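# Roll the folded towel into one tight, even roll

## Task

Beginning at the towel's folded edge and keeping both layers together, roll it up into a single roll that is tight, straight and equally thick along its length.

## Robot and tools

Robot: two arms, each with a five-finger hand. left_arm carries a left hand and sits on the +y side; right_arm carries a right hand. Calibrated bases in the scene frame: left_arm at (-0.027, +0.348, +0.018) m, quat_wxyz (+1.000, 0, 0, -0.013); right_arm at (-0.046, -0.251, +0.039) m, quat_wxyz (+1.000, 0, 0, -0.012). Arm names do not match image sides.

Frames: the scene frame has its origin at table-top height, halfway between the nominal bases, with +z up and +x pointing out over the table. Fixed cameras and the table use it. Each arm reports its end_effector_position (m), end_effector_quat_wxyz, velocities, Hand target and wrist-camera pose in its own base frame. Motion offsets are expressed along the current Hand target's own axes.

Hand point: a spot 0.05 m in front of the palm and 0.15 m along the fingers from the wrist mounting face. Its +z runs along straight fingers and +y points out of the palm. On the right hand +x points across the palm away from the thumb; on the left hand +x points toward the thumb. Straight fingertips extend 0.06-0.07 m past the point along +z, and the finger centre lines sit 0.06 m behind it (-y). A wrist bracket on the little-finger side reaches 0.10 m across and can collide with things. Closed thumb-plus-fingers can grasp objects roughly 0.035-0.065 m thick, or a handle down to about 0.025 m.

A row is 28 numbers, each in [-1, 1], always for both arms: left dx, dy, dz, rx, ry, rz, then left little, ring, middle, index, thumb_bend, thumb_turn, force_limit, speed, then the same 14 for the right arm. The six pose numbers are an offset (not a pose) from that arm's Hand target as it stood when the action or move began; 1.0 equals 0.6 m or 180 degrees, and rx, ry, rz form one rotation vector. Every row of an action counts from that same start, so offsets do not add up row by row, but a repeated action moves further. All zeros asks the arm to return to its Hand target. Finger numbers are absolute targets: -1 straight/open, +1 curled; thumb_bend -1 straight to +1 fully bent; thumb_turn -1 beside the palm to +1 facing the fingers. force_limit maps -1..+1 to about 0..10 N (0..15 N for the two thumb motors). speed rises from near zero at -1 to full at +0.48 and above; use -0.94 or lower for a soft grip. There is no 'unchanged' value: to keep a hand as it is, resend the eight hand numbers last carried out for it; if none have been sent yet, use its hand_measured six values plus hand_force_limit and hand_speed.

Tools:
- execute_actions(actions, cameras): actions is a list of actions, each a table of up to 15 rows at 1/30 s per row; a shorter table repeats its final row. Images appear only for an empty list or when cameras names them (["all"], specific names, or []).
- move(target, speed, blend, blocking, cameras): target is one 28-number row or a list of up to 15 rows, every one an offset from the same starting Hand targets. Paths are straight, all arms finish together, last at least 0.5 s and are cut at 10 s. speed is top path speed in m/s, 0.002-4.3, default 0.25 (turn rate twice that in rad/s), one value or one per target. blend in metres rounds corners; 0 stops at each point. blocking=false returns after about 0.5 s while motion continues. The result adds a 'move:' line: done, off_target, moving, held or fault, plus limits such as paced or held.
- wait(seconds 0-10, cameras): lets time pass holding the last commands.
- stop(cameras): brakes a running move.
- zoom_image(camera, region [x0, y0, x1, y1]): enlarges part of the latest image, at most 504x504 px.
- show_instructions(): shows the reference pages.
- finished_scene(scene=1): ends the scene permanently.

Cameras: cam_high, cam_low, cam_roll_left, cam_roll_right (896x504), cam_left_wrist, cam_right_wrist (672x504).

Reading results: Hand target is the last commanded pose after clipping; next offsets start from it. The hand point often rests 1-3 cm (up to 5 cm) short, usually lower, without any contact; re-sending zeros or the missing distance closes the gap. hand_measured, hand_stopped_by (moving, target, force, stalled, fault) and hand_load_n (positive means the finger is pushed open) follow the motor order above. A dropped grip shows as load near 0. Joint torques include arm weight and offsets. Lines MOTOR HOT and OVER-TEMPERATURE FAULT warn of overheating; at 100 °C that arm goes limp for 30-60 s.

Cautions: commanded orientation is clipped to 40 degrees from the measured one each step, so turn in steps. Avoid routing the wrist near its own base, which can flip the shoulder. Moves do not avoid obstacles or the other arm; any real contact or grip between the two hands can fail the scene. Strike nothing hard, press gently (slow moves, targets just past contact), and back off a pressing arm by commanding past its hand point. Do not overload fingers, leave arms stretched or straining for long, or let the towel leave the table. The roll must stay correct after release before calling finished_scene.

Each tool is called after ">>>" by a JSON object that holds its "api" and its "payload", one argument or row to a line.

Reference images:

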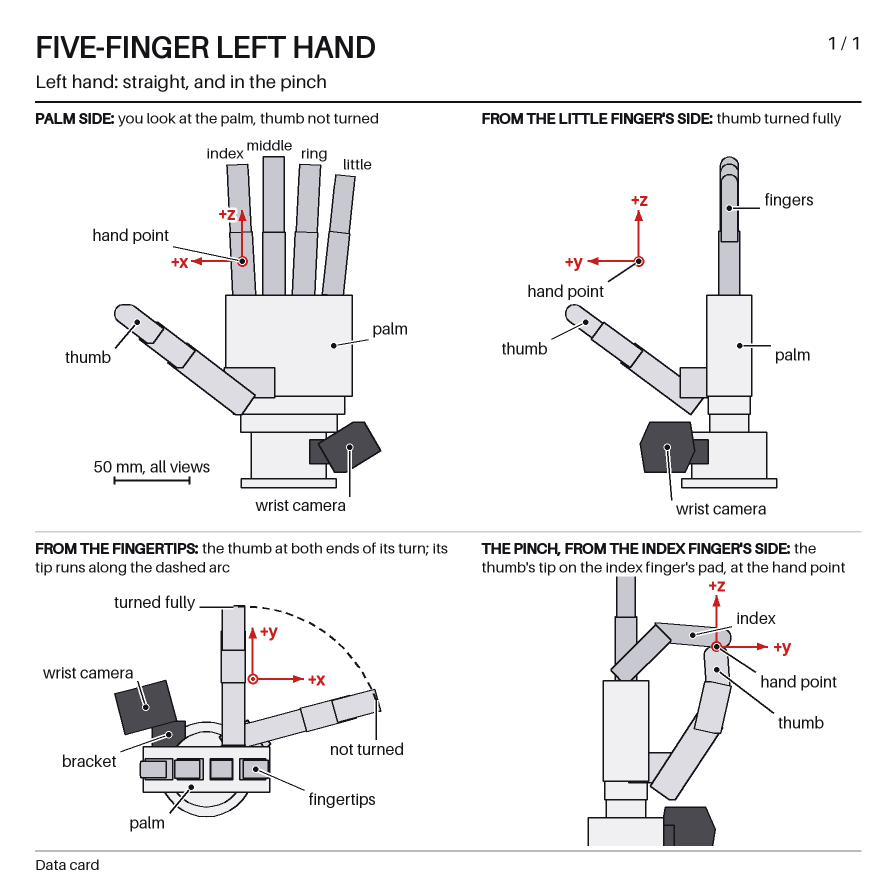

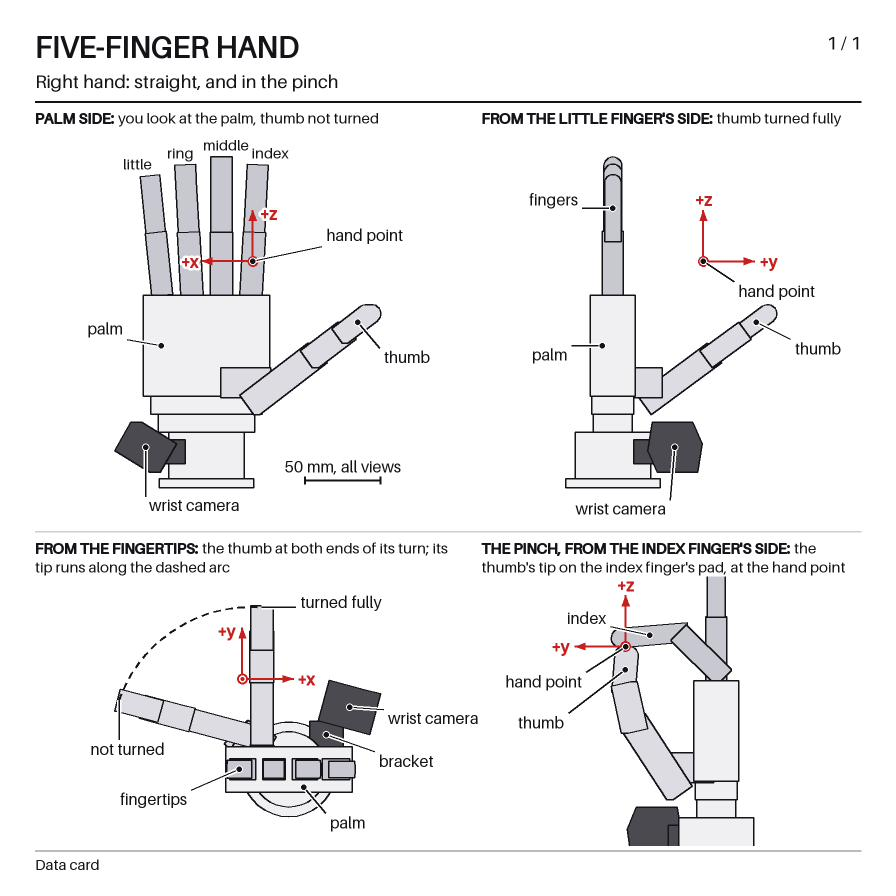

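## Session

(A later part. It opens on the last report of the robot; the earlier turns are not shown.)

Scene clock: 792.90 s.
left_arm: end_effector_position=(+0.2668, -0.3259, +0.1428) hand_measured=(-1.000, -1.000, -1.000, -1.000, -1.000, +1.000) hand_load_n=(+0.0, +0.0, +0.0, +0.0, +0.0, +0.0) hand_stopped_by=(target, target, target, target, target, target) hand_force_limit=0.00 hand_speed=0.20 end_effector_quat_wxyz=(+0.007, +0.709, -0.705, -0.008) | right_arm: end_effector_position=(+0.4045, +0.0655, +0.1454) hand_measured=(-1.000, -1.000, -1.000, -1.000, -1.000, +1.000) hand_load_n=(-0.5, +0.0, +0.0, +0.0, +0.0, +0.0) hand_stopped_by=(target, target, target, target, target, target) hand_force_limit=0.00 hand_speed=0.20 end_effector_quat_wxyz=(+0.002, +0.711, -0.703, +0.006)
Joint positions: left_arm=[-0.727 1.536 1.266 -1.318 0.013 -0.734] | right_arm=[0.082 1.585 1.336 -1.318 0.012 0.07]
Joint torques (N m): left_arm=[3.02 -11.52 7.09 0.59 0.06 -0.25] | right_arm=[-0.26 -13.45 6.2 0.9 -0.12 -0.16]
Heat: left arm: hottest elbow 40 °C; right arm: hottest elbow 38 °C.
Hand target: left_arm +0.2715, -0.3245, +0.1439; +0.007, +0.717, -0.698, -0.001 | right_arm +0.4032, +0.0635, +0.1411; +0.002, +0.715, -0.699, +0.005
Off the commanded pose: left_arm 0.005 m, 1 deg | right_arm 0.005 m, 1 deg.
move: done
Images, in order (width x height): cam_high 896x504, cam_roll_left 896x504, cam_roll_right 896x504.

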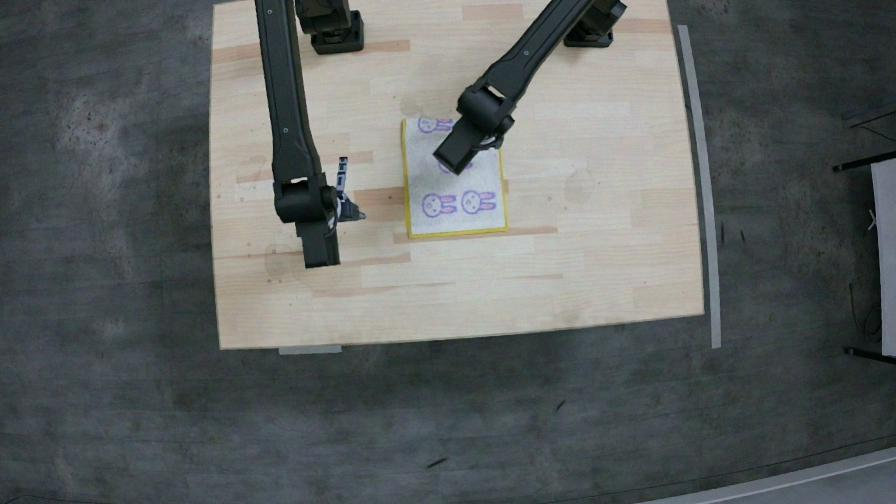

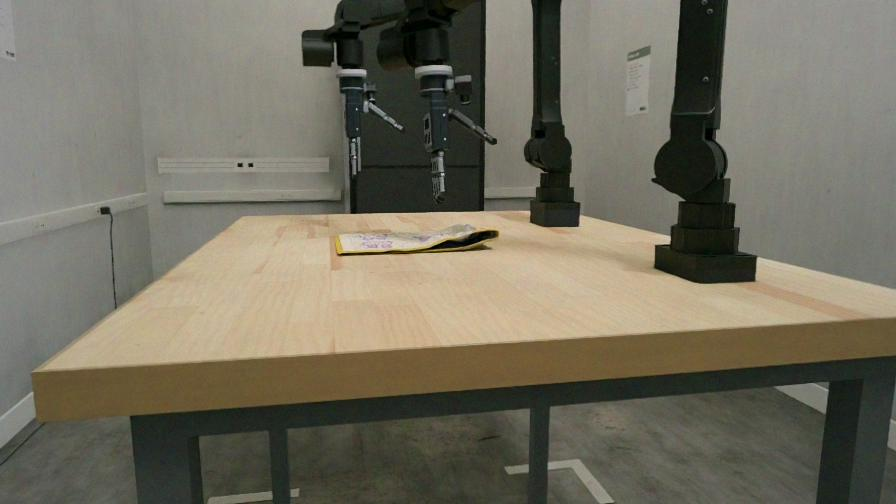

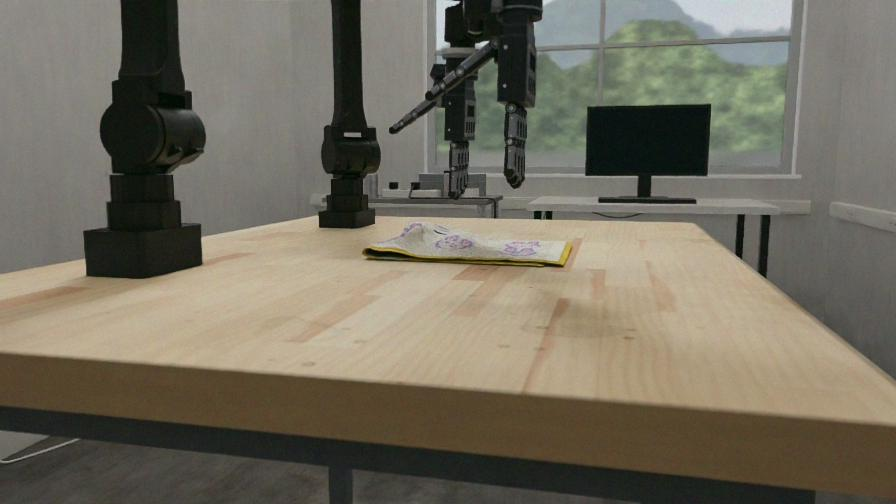

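>>> {"api": "move", "payload": {
  "target": [
    [-0.0537,-0.105,0,0,0,0,-1,-1,-1,-1,-1,1,0,0.2,-0.2487,0.1037,0,0,0,0,-1,-1,-1,-1,-1,1,0,0.2],
    [-0.0537,-0.105,0.1465,0,0,0,-1,-1,-1,-1,-1,1,0,0.2,-0.2487,0.1037,0.1785,0,0,0,-1,-1,-1,-1,-1,1,0,0.2],
    [-0.0537,-0.245,0.1465,0,0,0,-1,-1,-1,-1,-1,1,0,0.2,-0.2487,-0.0363,0.1785,0,0,0,-1,-1,-1,-1,-1,1,0,0.2],
    [-0.0537,-0.232,0.12,0,0,0,-1,-1,-1,-1,-1,1,0,0.2,-0.2487,-0.0233,0.162,0,0,0,-1,-1,-1,-1,-1,1,0,0.2],
    [-0.0537,-0.232,0.03,0,0,0,-1,-1,-1,-1,-1,1,0,0.2,-0.2487,-0.0233,0.05,0,0,0,-1,-1,-1,-1,-1,1,0,0.2]
  ],
  "speed": [0.25,0.12,0.12,0.05,0.15],
  "cameras": ["cam_high","cam_roll_left","cam_roll_right"]
}}

>>> {"api": "zoom_image", "payload": {
  "camera": "cam_high",
  "region": [360, 120, 520, 290]
}}

>>> {"api": "zoom_image", "payload": {
  "camera": "cam_roll_right",
  "region": [380, 150, 660, 290]
}}

>>> {"api": "zoom_image", "payload": {
  "camera": "cam_roll_left",
  "region": [270, 150, 470, 270]
}}

Scene clock: 801.93 s.
left_arm: end_effector_position=(+0.3928, -0.2835, +0.1011) hand_measured=(-1.000, -1.000, -1.000, -1.000, -1.000, +1.000) hand_load_n=(+0.0, +0.0, +0.0, +0.0, +0.0, +0.0) hand_stopped_by=(target, target, target, target, target, target) hand_force_limit=0.00 hand_speed=0.20 end_effector_quat_wxyz=(+0.015, +0.716, -0.698, -0.026) | right_arm: end_effector_position=(+0.4025, +0.2097, +0.1025) hand_measured=(-1.000, -1.000, -1.000, -1.000, -1.000, +1.000) hand_load_n=(+0.0, +0.0, +0.0, +0.0, +0.0, +0.0) hand_stopped_by=(target, target, target, target, target, target) hand_force_limit=0.00 hand_speed=0.20 end_effector_quat_wxyz=(+0.008, +0.713, -0.702, +0.000)
Joint positions: left_arm=[-0.501 1.79 1.471 -1.311 0.015 -0.525] | right_arm=[0.374 1.706 1.369 -1.249 0.008 0.359]
Joint torques (N m): left_arm=[2.49 -15.33 10.8 -0.38 -0.12 -0.13] | right_arm=[0.38 -13.86 9.21 -0.02 0.06 -0.07]
Heat: left arm: hottest elbow 40 °C; right arm: hottest elbow 38 °C.
Hand target: left_arm +0.4096, -0.2888, +0.1243; +0.007, +0.716, -0.698, -0.001 | right_arm +0.4139, +0.2128, +0.1098; +0.002, +0.715, -0.699, +0.005
Off the commanded pose: left_arm 0.029 m, 3 deg | right_arm 0.014 m, 1 deg.
move: off_target (left_arm, right_arm)
Images, in order (width x height): cam_high 896x504, cam_roll_left 896x504, cam_roll_right 896x504.

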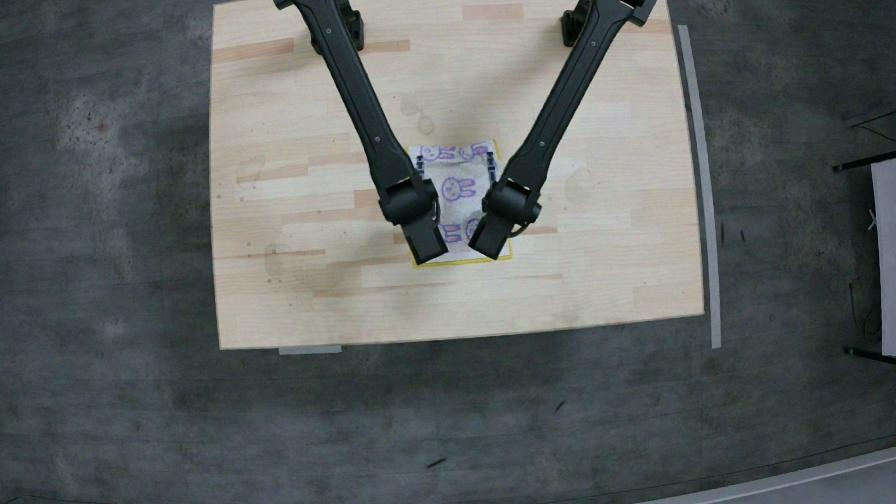

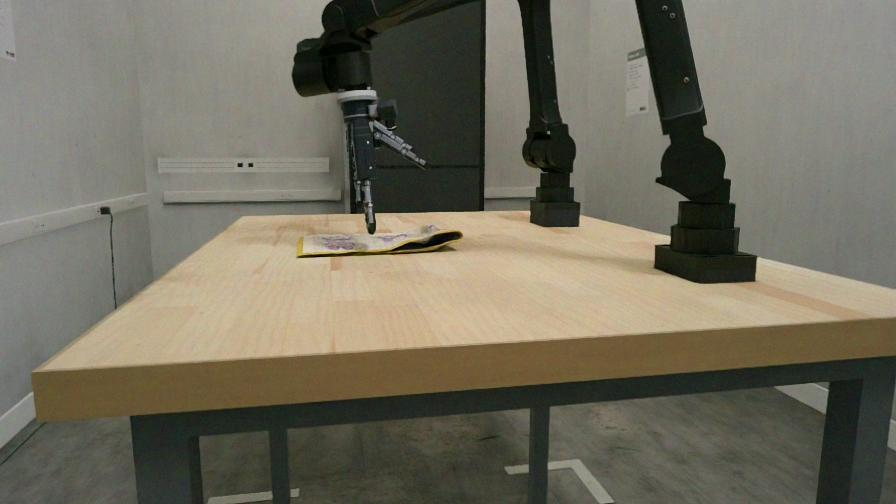

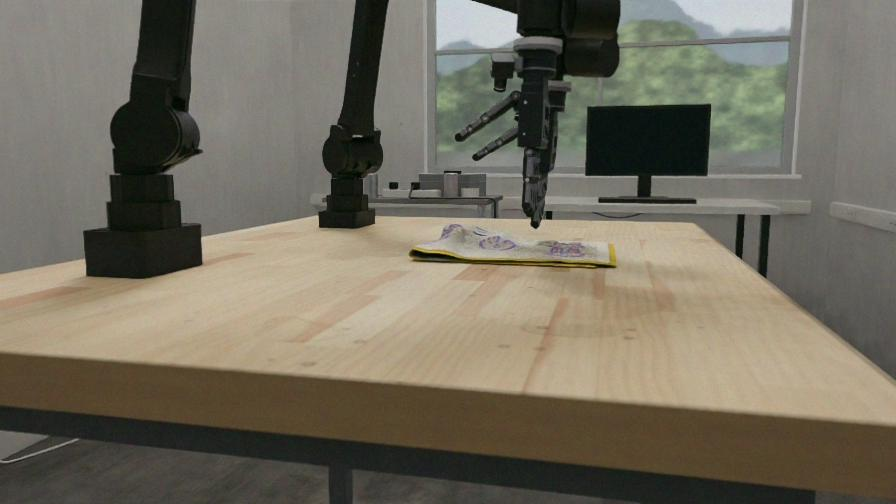

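Scaled by 2.965 from the camera's 896x504 image, which has a finer 1280x720 frame.

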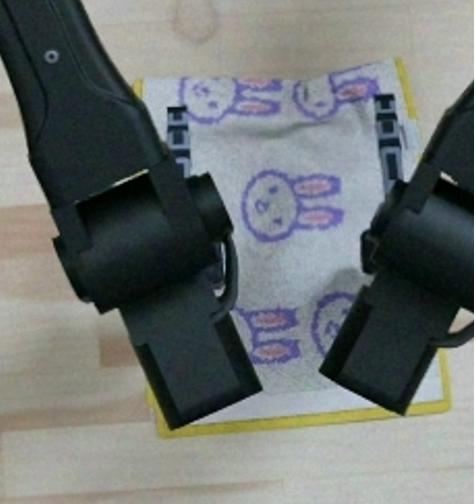

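Scaled by 1.800 from the camera's 896x504 image, which has a finer 1280x720 frame.

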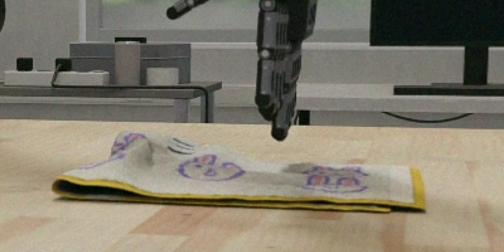

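Scaled by 2.520 from the camera's 896x504 image, which has a finer 1280x720 frame.

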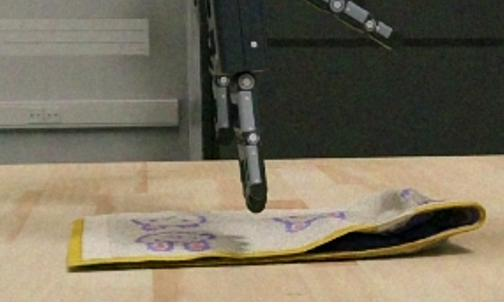

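>>> {"api": "move", "payload": {
  "target": [
    [0,0.205,0.033,0.378,0,0,-0.15,-0.15,-0.15,-0.15,-0.5,1,0,0.2,-0.0063,0.195,0.0167,0.378,0,0,-0.15,-0.15,-0.15,-0.15,-0.5,1,0,0.2],
    [0,0.205,0.1233,0.378,0,0,-0.15,-0.15,-0.15,-0.15,-0.5,1,0,0.2,-0.0063,0.195,0.135,0.378,0,0,-0.15,-0.15,-0.15,-0.15,-0.5,1,0,0.2]
  ],
  "speed": [0.3,0.15],
  "blend": [0.01,0],
  "cameras": ["all"]
}}

>>> {"api": "zoom_image", "payload": {
  "camera": "cam_high",
  "region": [360, 70, 520, 240]
}}

>>> {"api": "zoom_image", "payload": {
  "camera": "cam_roll_right",
  "region": [320, 150, 600, 290]
}}

>>> {"api": "zoom_image", "payload": {
  "camera": "cam_roll_left",
  "region": [320, 150, 520, 270]
}}

Scene clock: 811.63 s.
left_arm: end_effector_position=(+0.2887, -0.2905, +0.0559) hand_measured=(-0.150, -0.150, -0.150, -0.150, -0.500, +1.000) hand_load_n=(+0.0, +0.0, +0.0, +0.0, +0.0, +0.5) hand_stopped_by=(target, target, target, target, target, target) hand_force_limit=0.00 hand_speed=0.20 end_effector_quat_wxyz=(-0.394, +0.603, -0.573, +0.390) | right_arm: end_effector_position=(+0.3006, +0.2148, +0.0332) hand_measured=(-0.150, -0.150, -0.150, -0.150, -0.500, +1.000) hand_load_n=(+0.0, +0.0, +0.0, +0.0, +0.0, +0.0) hand_stopped_by=(target, target, target, target, target, target) hand_force_limit=0.00 hand_speed=0.20 end_effector_quat_wxyz=(-0.402, +0.587, -0.583, +0.392)
Joint positions: left_arm=[-1.106 1.275 0.473 0.02 -0.993 -0.714] | right_arm=[0.906 1.178 0.248 0.367 0.808 0.437]
Joint torques (N m): left_arm=[1.32 -5.13 5.91 1.89 -0.79 -0.1] | right_arm=[0.91 -3.37 4.42 2.54 0.38 -0.12]
Heat: left arm: hottest elbow 42 °C; right arm: hottest elbow 39 °C.
Hand target: left_arm +0.2859, -0.2927, +0.0516; -0.395, +0.598, -0.579, +0.390 | right_arm +0.2973, +0.2131, +0.0282; -0.399, +0.593, -0.577, +0.395
Off the commanded pose: left_arm 0.006 m, 1 deg | right_arm 0.006 m, 1 deg.
move: done

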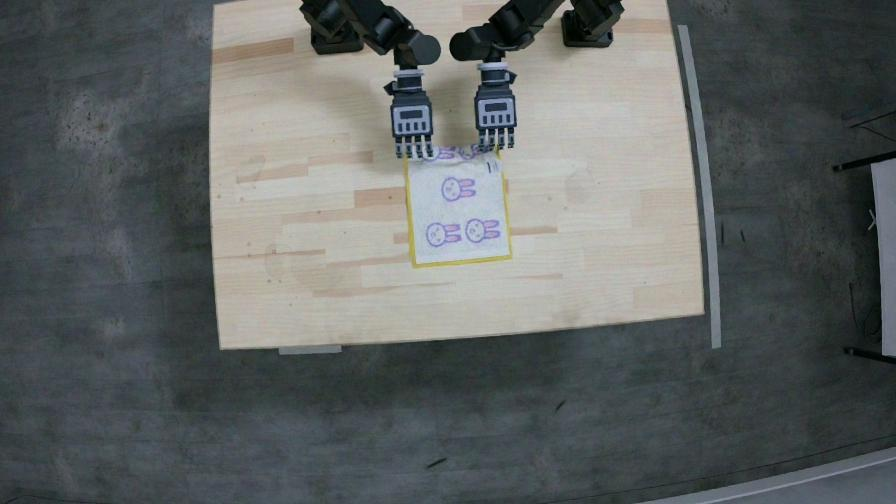

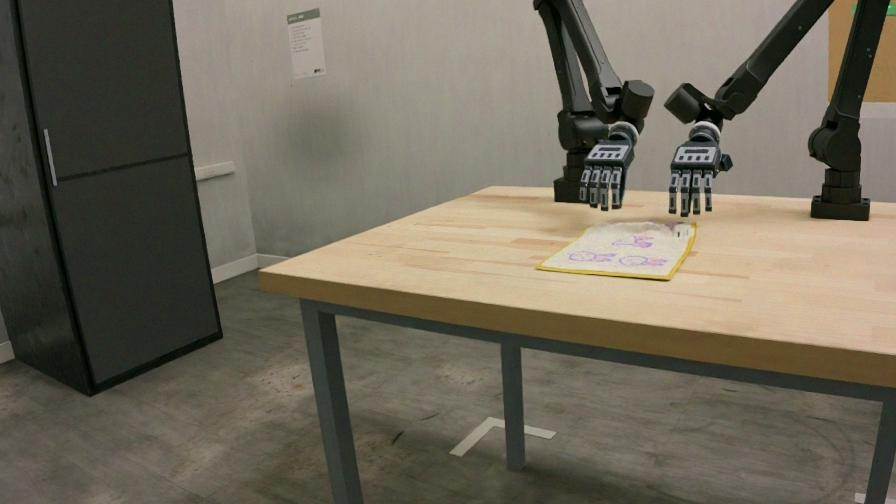

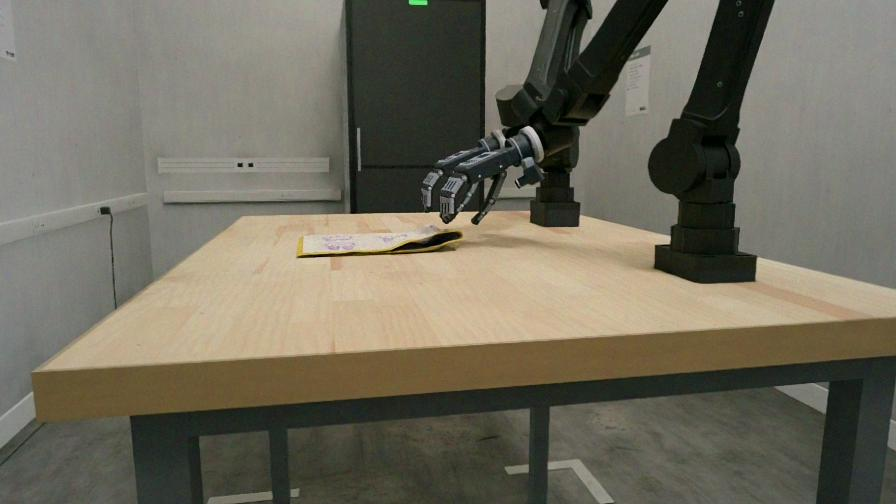

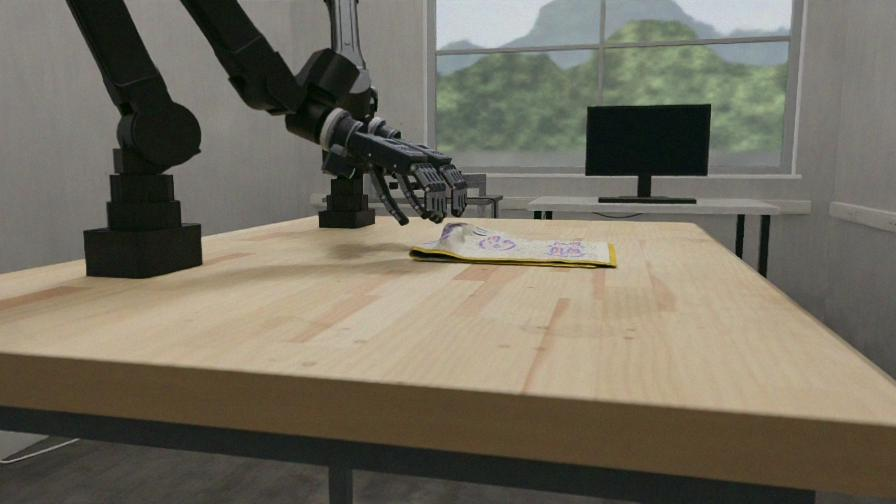

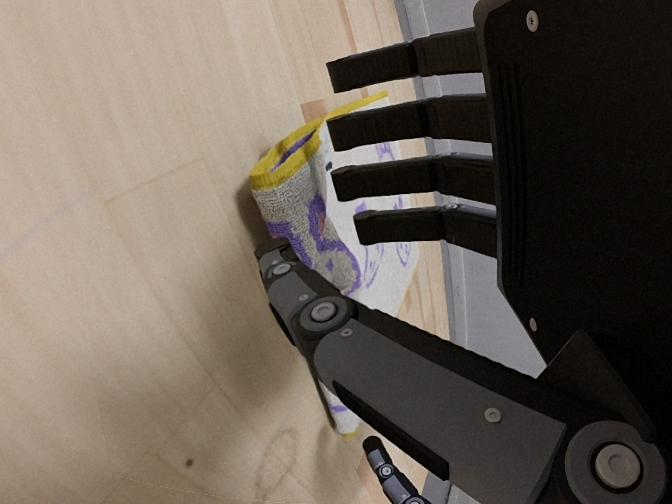

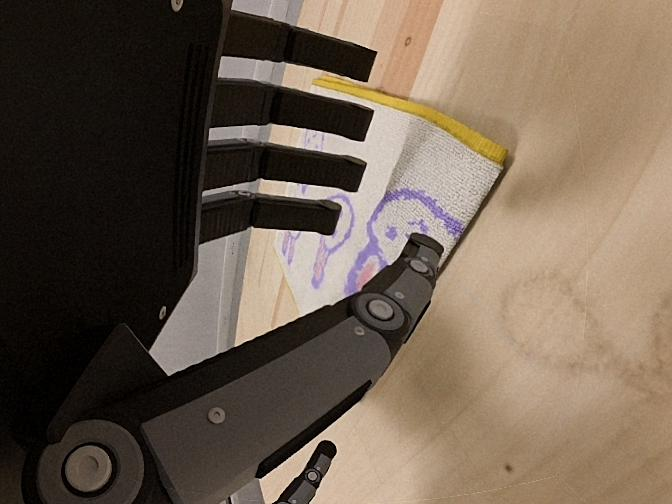

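Scaled by 2.965 from the camera's 896x504 image, which has a finer 1280x720 frame.

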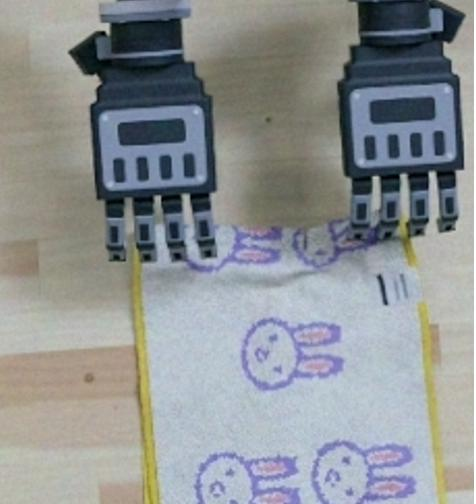

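Scaled by 1.800 from the camera's 896x504 image, which has a finer 1280x720 frame.

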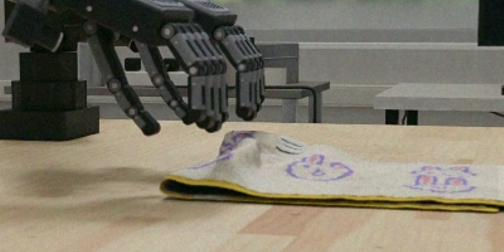

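Scaled by 2.520 from the camera's 896x504 image, which has a finer 1280x720 frame.

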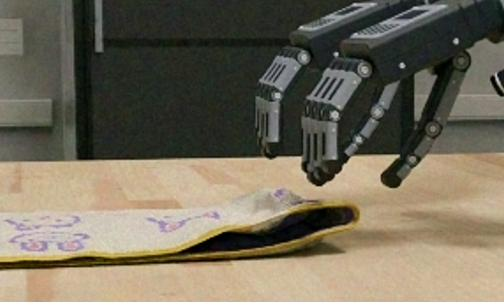

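>>> {"api": "move", "payload": {
  "target": [
    [0.0133,0.0494,0.0379,0,0,0,-0.15,-0.15,-0.15,-0.15,-0.5,1,0,-0.4,0.0133,0.0514,0.0225,0,0,0,-0.15,-0.15,-0.15,-0.15,-0.5,1,0,-0.4],
    [0.0133,0.0494,0.0379,0,0,0,0.1,0.1,0.1,0.1,-0.5,1,0,-0.4,0.0133,0.0514,0.0225,0,0,0,0.1,0.1,0.1,0.1,-0.5,1,0,-0.4]
  ],
  "speed": [0.08,0.1],
  "cameras": ["all"]
}}

>>> {"api": "zoom_image", "payload": {
  "camera": "cam_high",
  "region": [360, 70, 520, 240]
}}

>>> {"api": "zoom_image", "payload": {
  "camera": "cam_roll_right",
  "region": [320, 150, 600, 290]
}}

>>> {"api": "zoom_image", "payload": {
  "camera": "cam_roll_left",
  "region": [320, 150, 520, 270]
}}

Scene clock: 819.07 s.
left_arm: end_effector_position=(+0.2954, -0.3046, +0.0238) hand_measured=(+0.100, +0.100, +0.100, +0.100, -0.500, +1.000) hand_load_n=(+0.5, +0.0, +0.5, +0.0, +0.5, +0.0) hand_stopped_by=(target, target, target, target, target, target) hand_force_limit=0.00 hand_speed=-0.40 end_effector_quat_wxyz=(-0.393, +0.600, -0.573, +0.397) | right_arm: end_effector_position=(+0.2993, +0.2108, -0.0007) hand_measured=(+0.100, +0.100, +0.100, +0.100, -0.500, +1.000) hand_load_n=(+0.0, +0.0, +0.0, +0.0, +0.0, +0.0) hand_stopped_by=(target, target, target, target, target, target) hand_force_limit=0.00 hand_speed=-0.40 end_effector_quat_wxyz=(-0.405, +0.590, -0.579, +0.392)
Joint positions: left_arm=[-1.106 1.424 0.465 0.205 -0.989 -0.693] | right_arm=[0.895 1.362 0.201 0.613 0.79 0.416]
Joint torques (N m): left_arm=[2.67 -5.71 4.81 1.74 -0.37 -0.07] | right_arm=[-0.21 -4.42 3.3 2.41 0.2 -0.16]
Heat: left arm: hottest elbow 41 °C; right arm: hottest elbow 38 °C.
Hand target: left_arm +0.2957, -0.3008, +0.0156; -0.395, +0.598, -0.579, +0.390 | right_arm +0.2986, +0.2050, -0.0053; -0.399, +0.593, -0.577, +0.395
Off the commanded pose: left_arm 0.009 m, 1 deg | right_arm 0.008 m, 1 deg.
move: done

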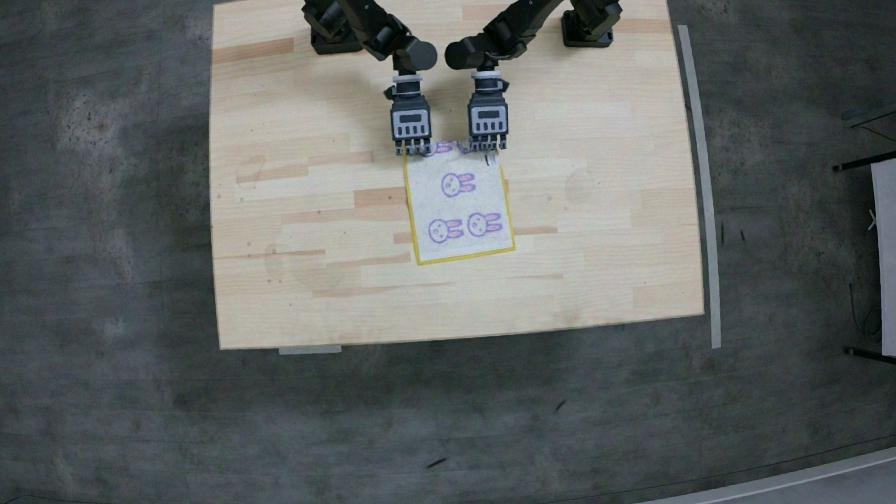

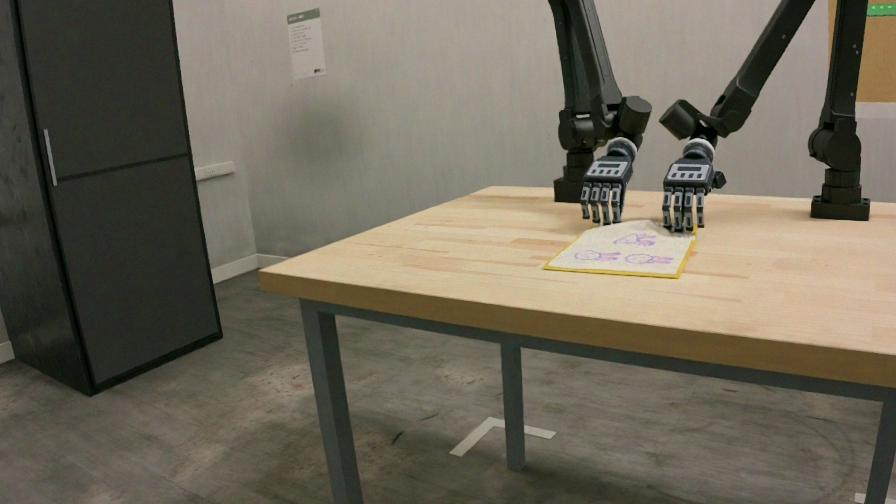

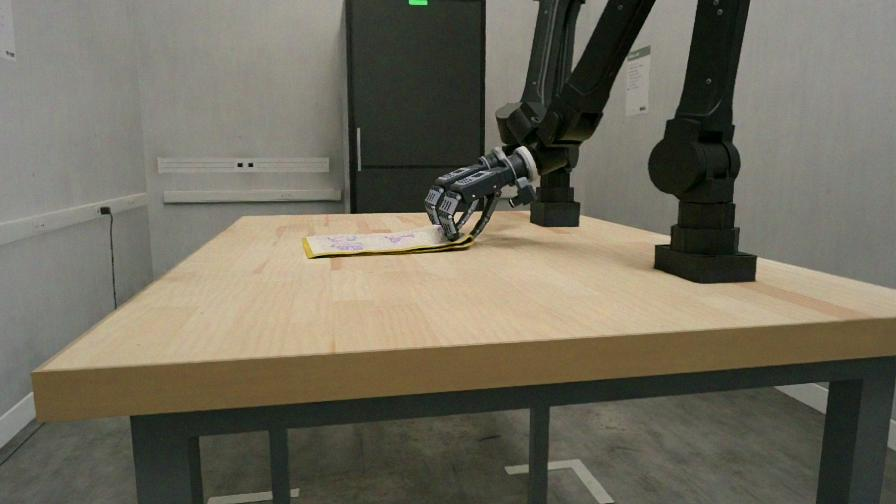

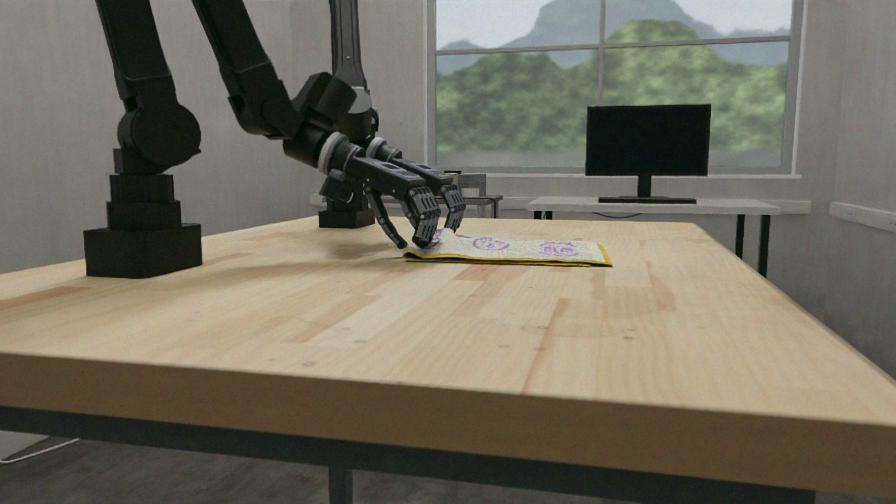

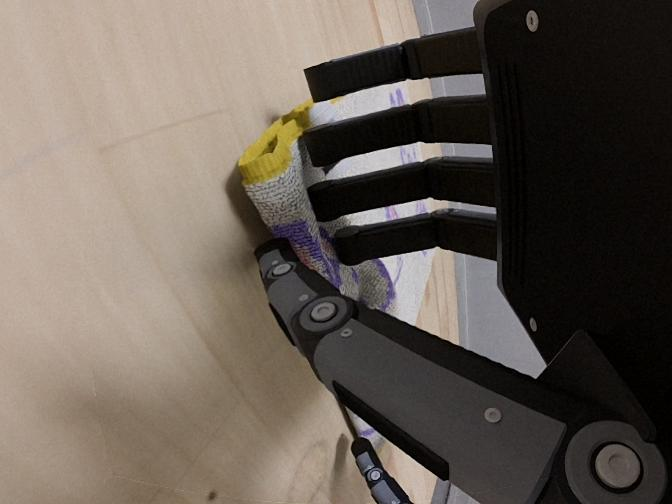

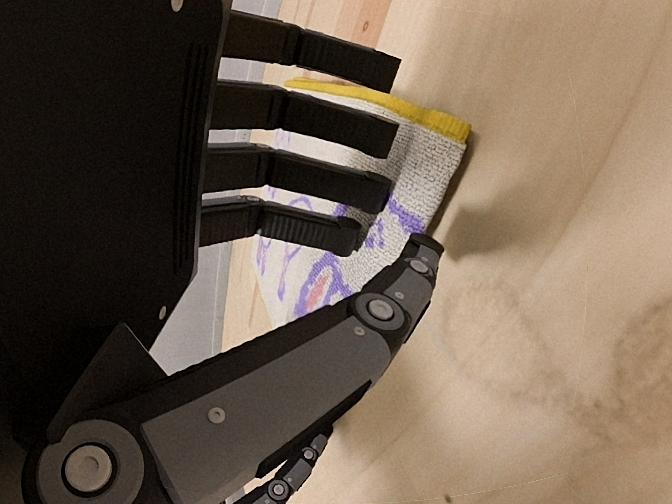

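Scaled by 2.965 from the camera's 896x504 image, which has a finer 1280x720 frame.

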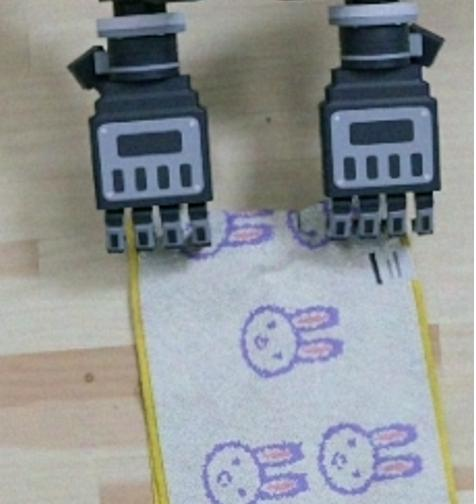

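Scaled by 1.800 from the camera's 896x504 image, which has a finer 1280x720 frame.

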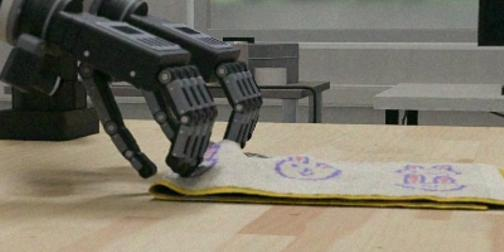

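Scaled by 2.520 from the camera's 896x504 image, which has a finer 1280x720 frame.

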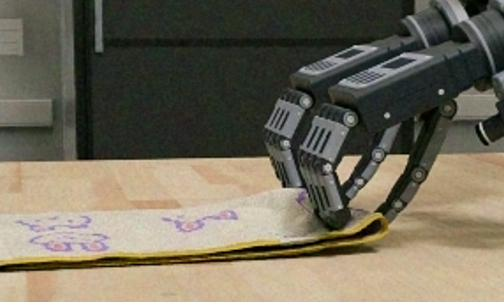

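>>> {"api": "move", "payload": {
  "target": [
    [0,0,0,0,0,0,0.1,0.1,0.1,0.1,-0.5,1,0,-0.4,0,0,0.0,0,0,0,0.28,0.28,0.28,0.28,-0.5,1,0,-0.4],
    [0,0,0,0,0,0,0.25,0.25,0.25,0.25,-0.5,1,0,-0.4,0,0,0.0,0,0,0,0.28,0.28,0.28,0.28,-0.5,1,0,-0.4]
  ],
  "speed": [0.08,0.1],
  "cameras": ["all"]
}}

>>> {"api": "zoom_image", "payload": {
  "camera": "cam_high",
  "region": [360, 100, 520, 270]
}}

>>> {"api": "zoom_image", "payload": {
  "camera": "cam_roll_right",
  "region": [320, 150, 600, 290]
}}

>>> {"api": "zoom_image", "payload": {
  "camera": "cam_roll_left",
  "region": [320, 150, 520, 270]
}}

Scene clock: 824.63 s.
left_arm: end_effector_position=(+0.2951, -0.3047, +0.0229) hand_measured=(+0.250, +0.250, +0.250, +0.250, -0.500, +1.000) hand_load_n=(+0.0, +0.0, +0.5, +0.0, +0.5, +0.0) hand_stopped_by=(target, target, target, target, target, target) hand_force_limit=0.00 hand_speed=-0.40 end_effector_quat_wxyz=(-0.392, +0.599, -0.574, +0.397) | right_arm: end_effector_position=(+0.2994, +0.2107, -0.0008) hand_measured=(+0.280, +0.280, +0.280, +0.280, -0.500, +1.000) hand_load_n=(+0.0, +0.0, +0.0, +0.0, +0.5, +0.0) hand_stopped_by=(target, target, target, target, target, target) hand_force_limit=0.00 hand_speed=-0.40 end_effector_quat_wxyz=(-0.404, +0.590, -0.579, +0.392)
Joint positions: left_arm=[-1.106 1.426 0.465 0.205 -0.987 -0.693] | right_arm=[0.894 1.362 0.201 0.613 0.79 0.415]
Joint torques (N m): left_arm=[2.67 -5.89 4.83 1.74 -0.46 -0.07] | right_arm=[-0.38 -4.01 3.23 2.32 0.19 -0.14]
Heat: left arm: hottest elbow 40 °C; right arm: hottest elbow 38 °C.
Hand target: left_arm +0.2957, -0.3008, +0.0156; -0.395, +0.598, -0.579, +0.390 | right_arm +0.2986, +0.2049, -0.0054; -0.399, +0.594, -0.577, +0.395
Off the commanded pose: left_arm 0.008 m, 1 deg | right_arm 0.007 m, 1 deg.
move: done

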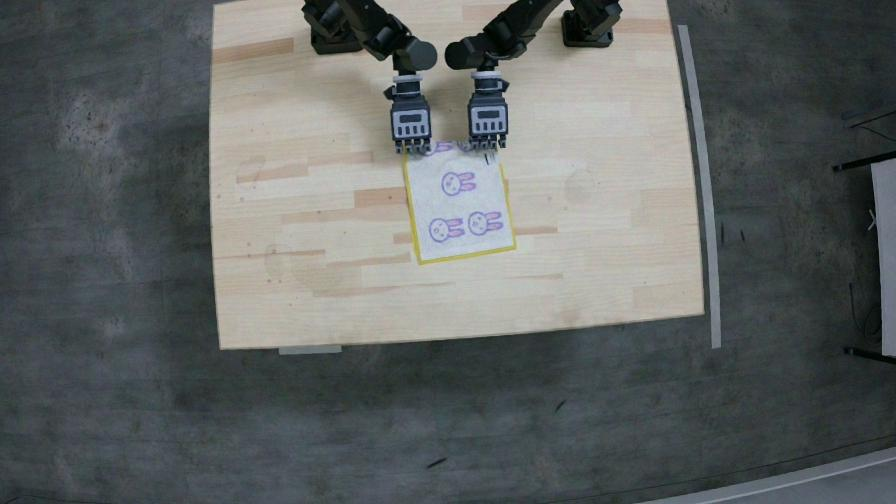

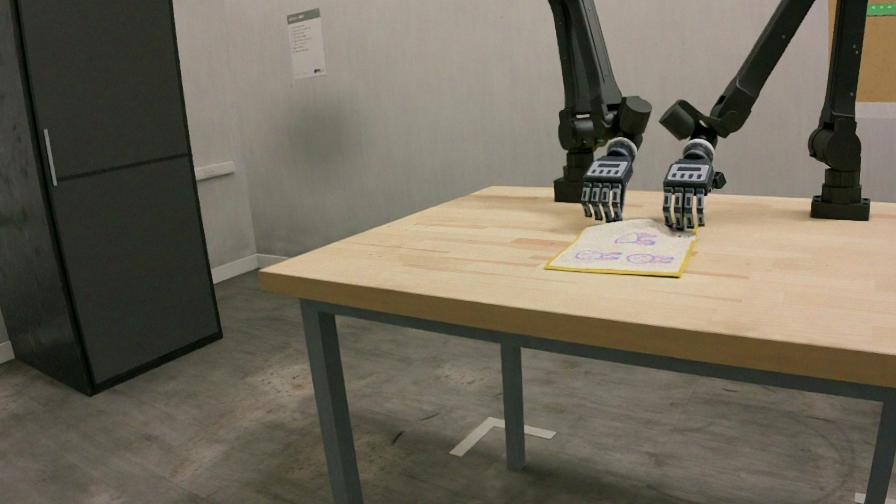

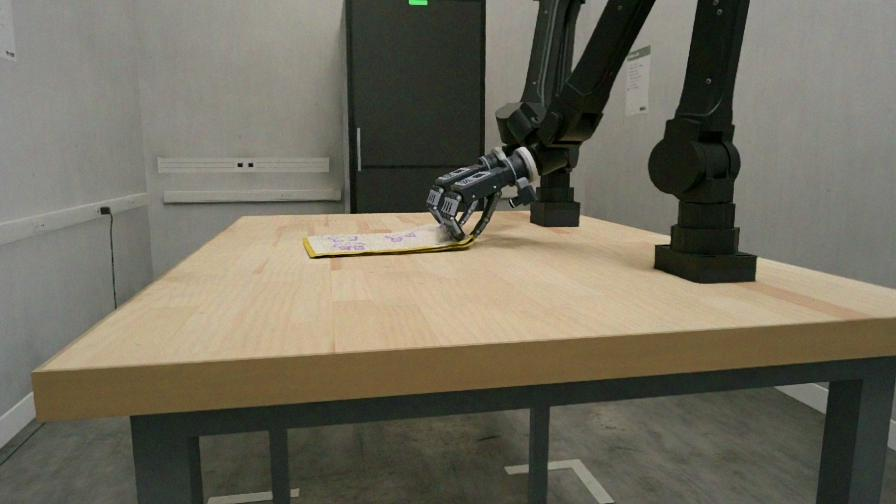

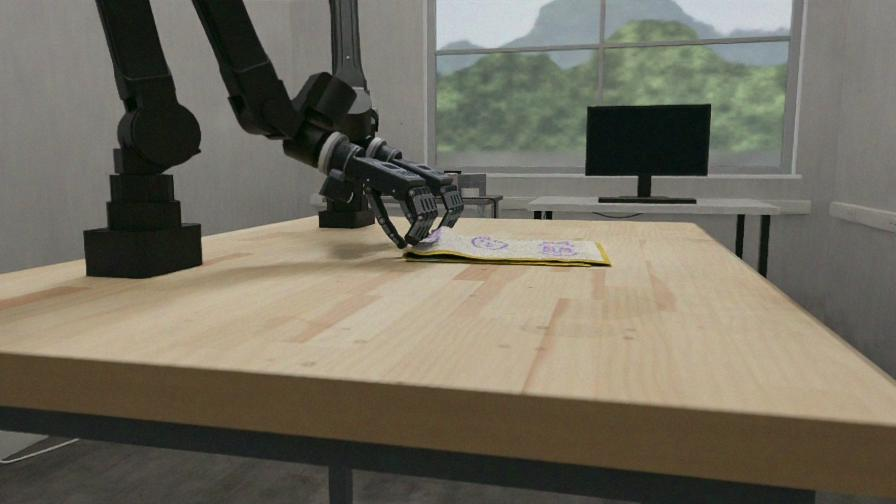

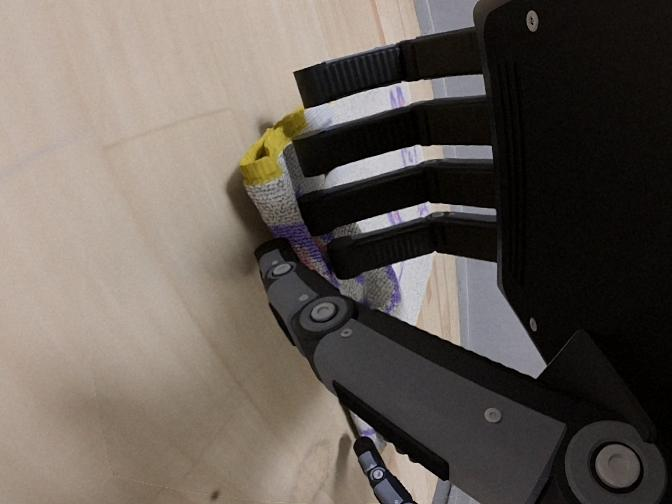

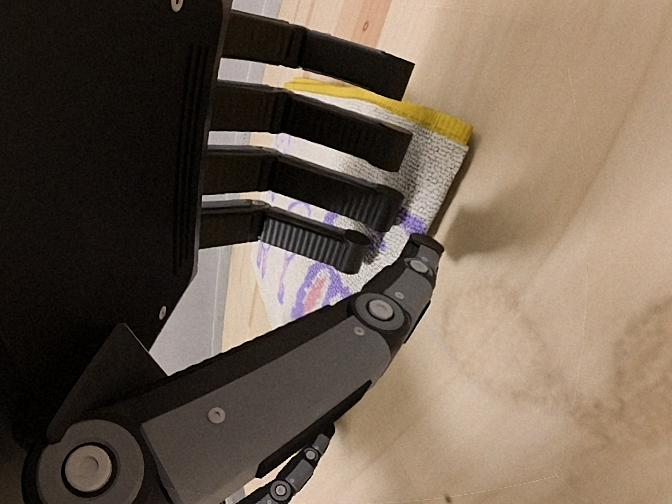

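Scaled by 2.965 from the camera's 896x504 image, which has a finer 1280x720 frame.

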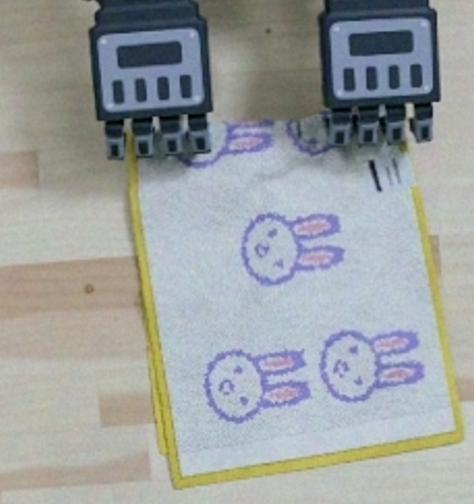

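Scaled by 1.800 from the camera's 896x504 image, which has a finer 1280x720 frame.

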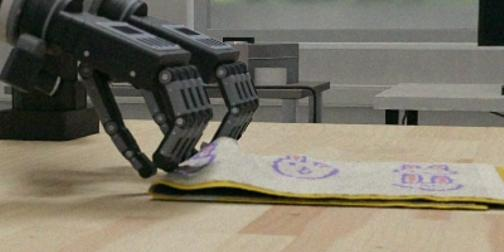

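Scaled by 2.520 from the camera's 896x504 image, which has a finer 1280x720 frame.

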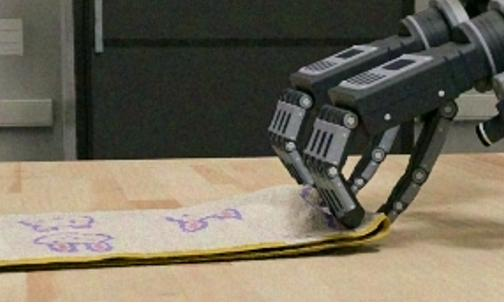

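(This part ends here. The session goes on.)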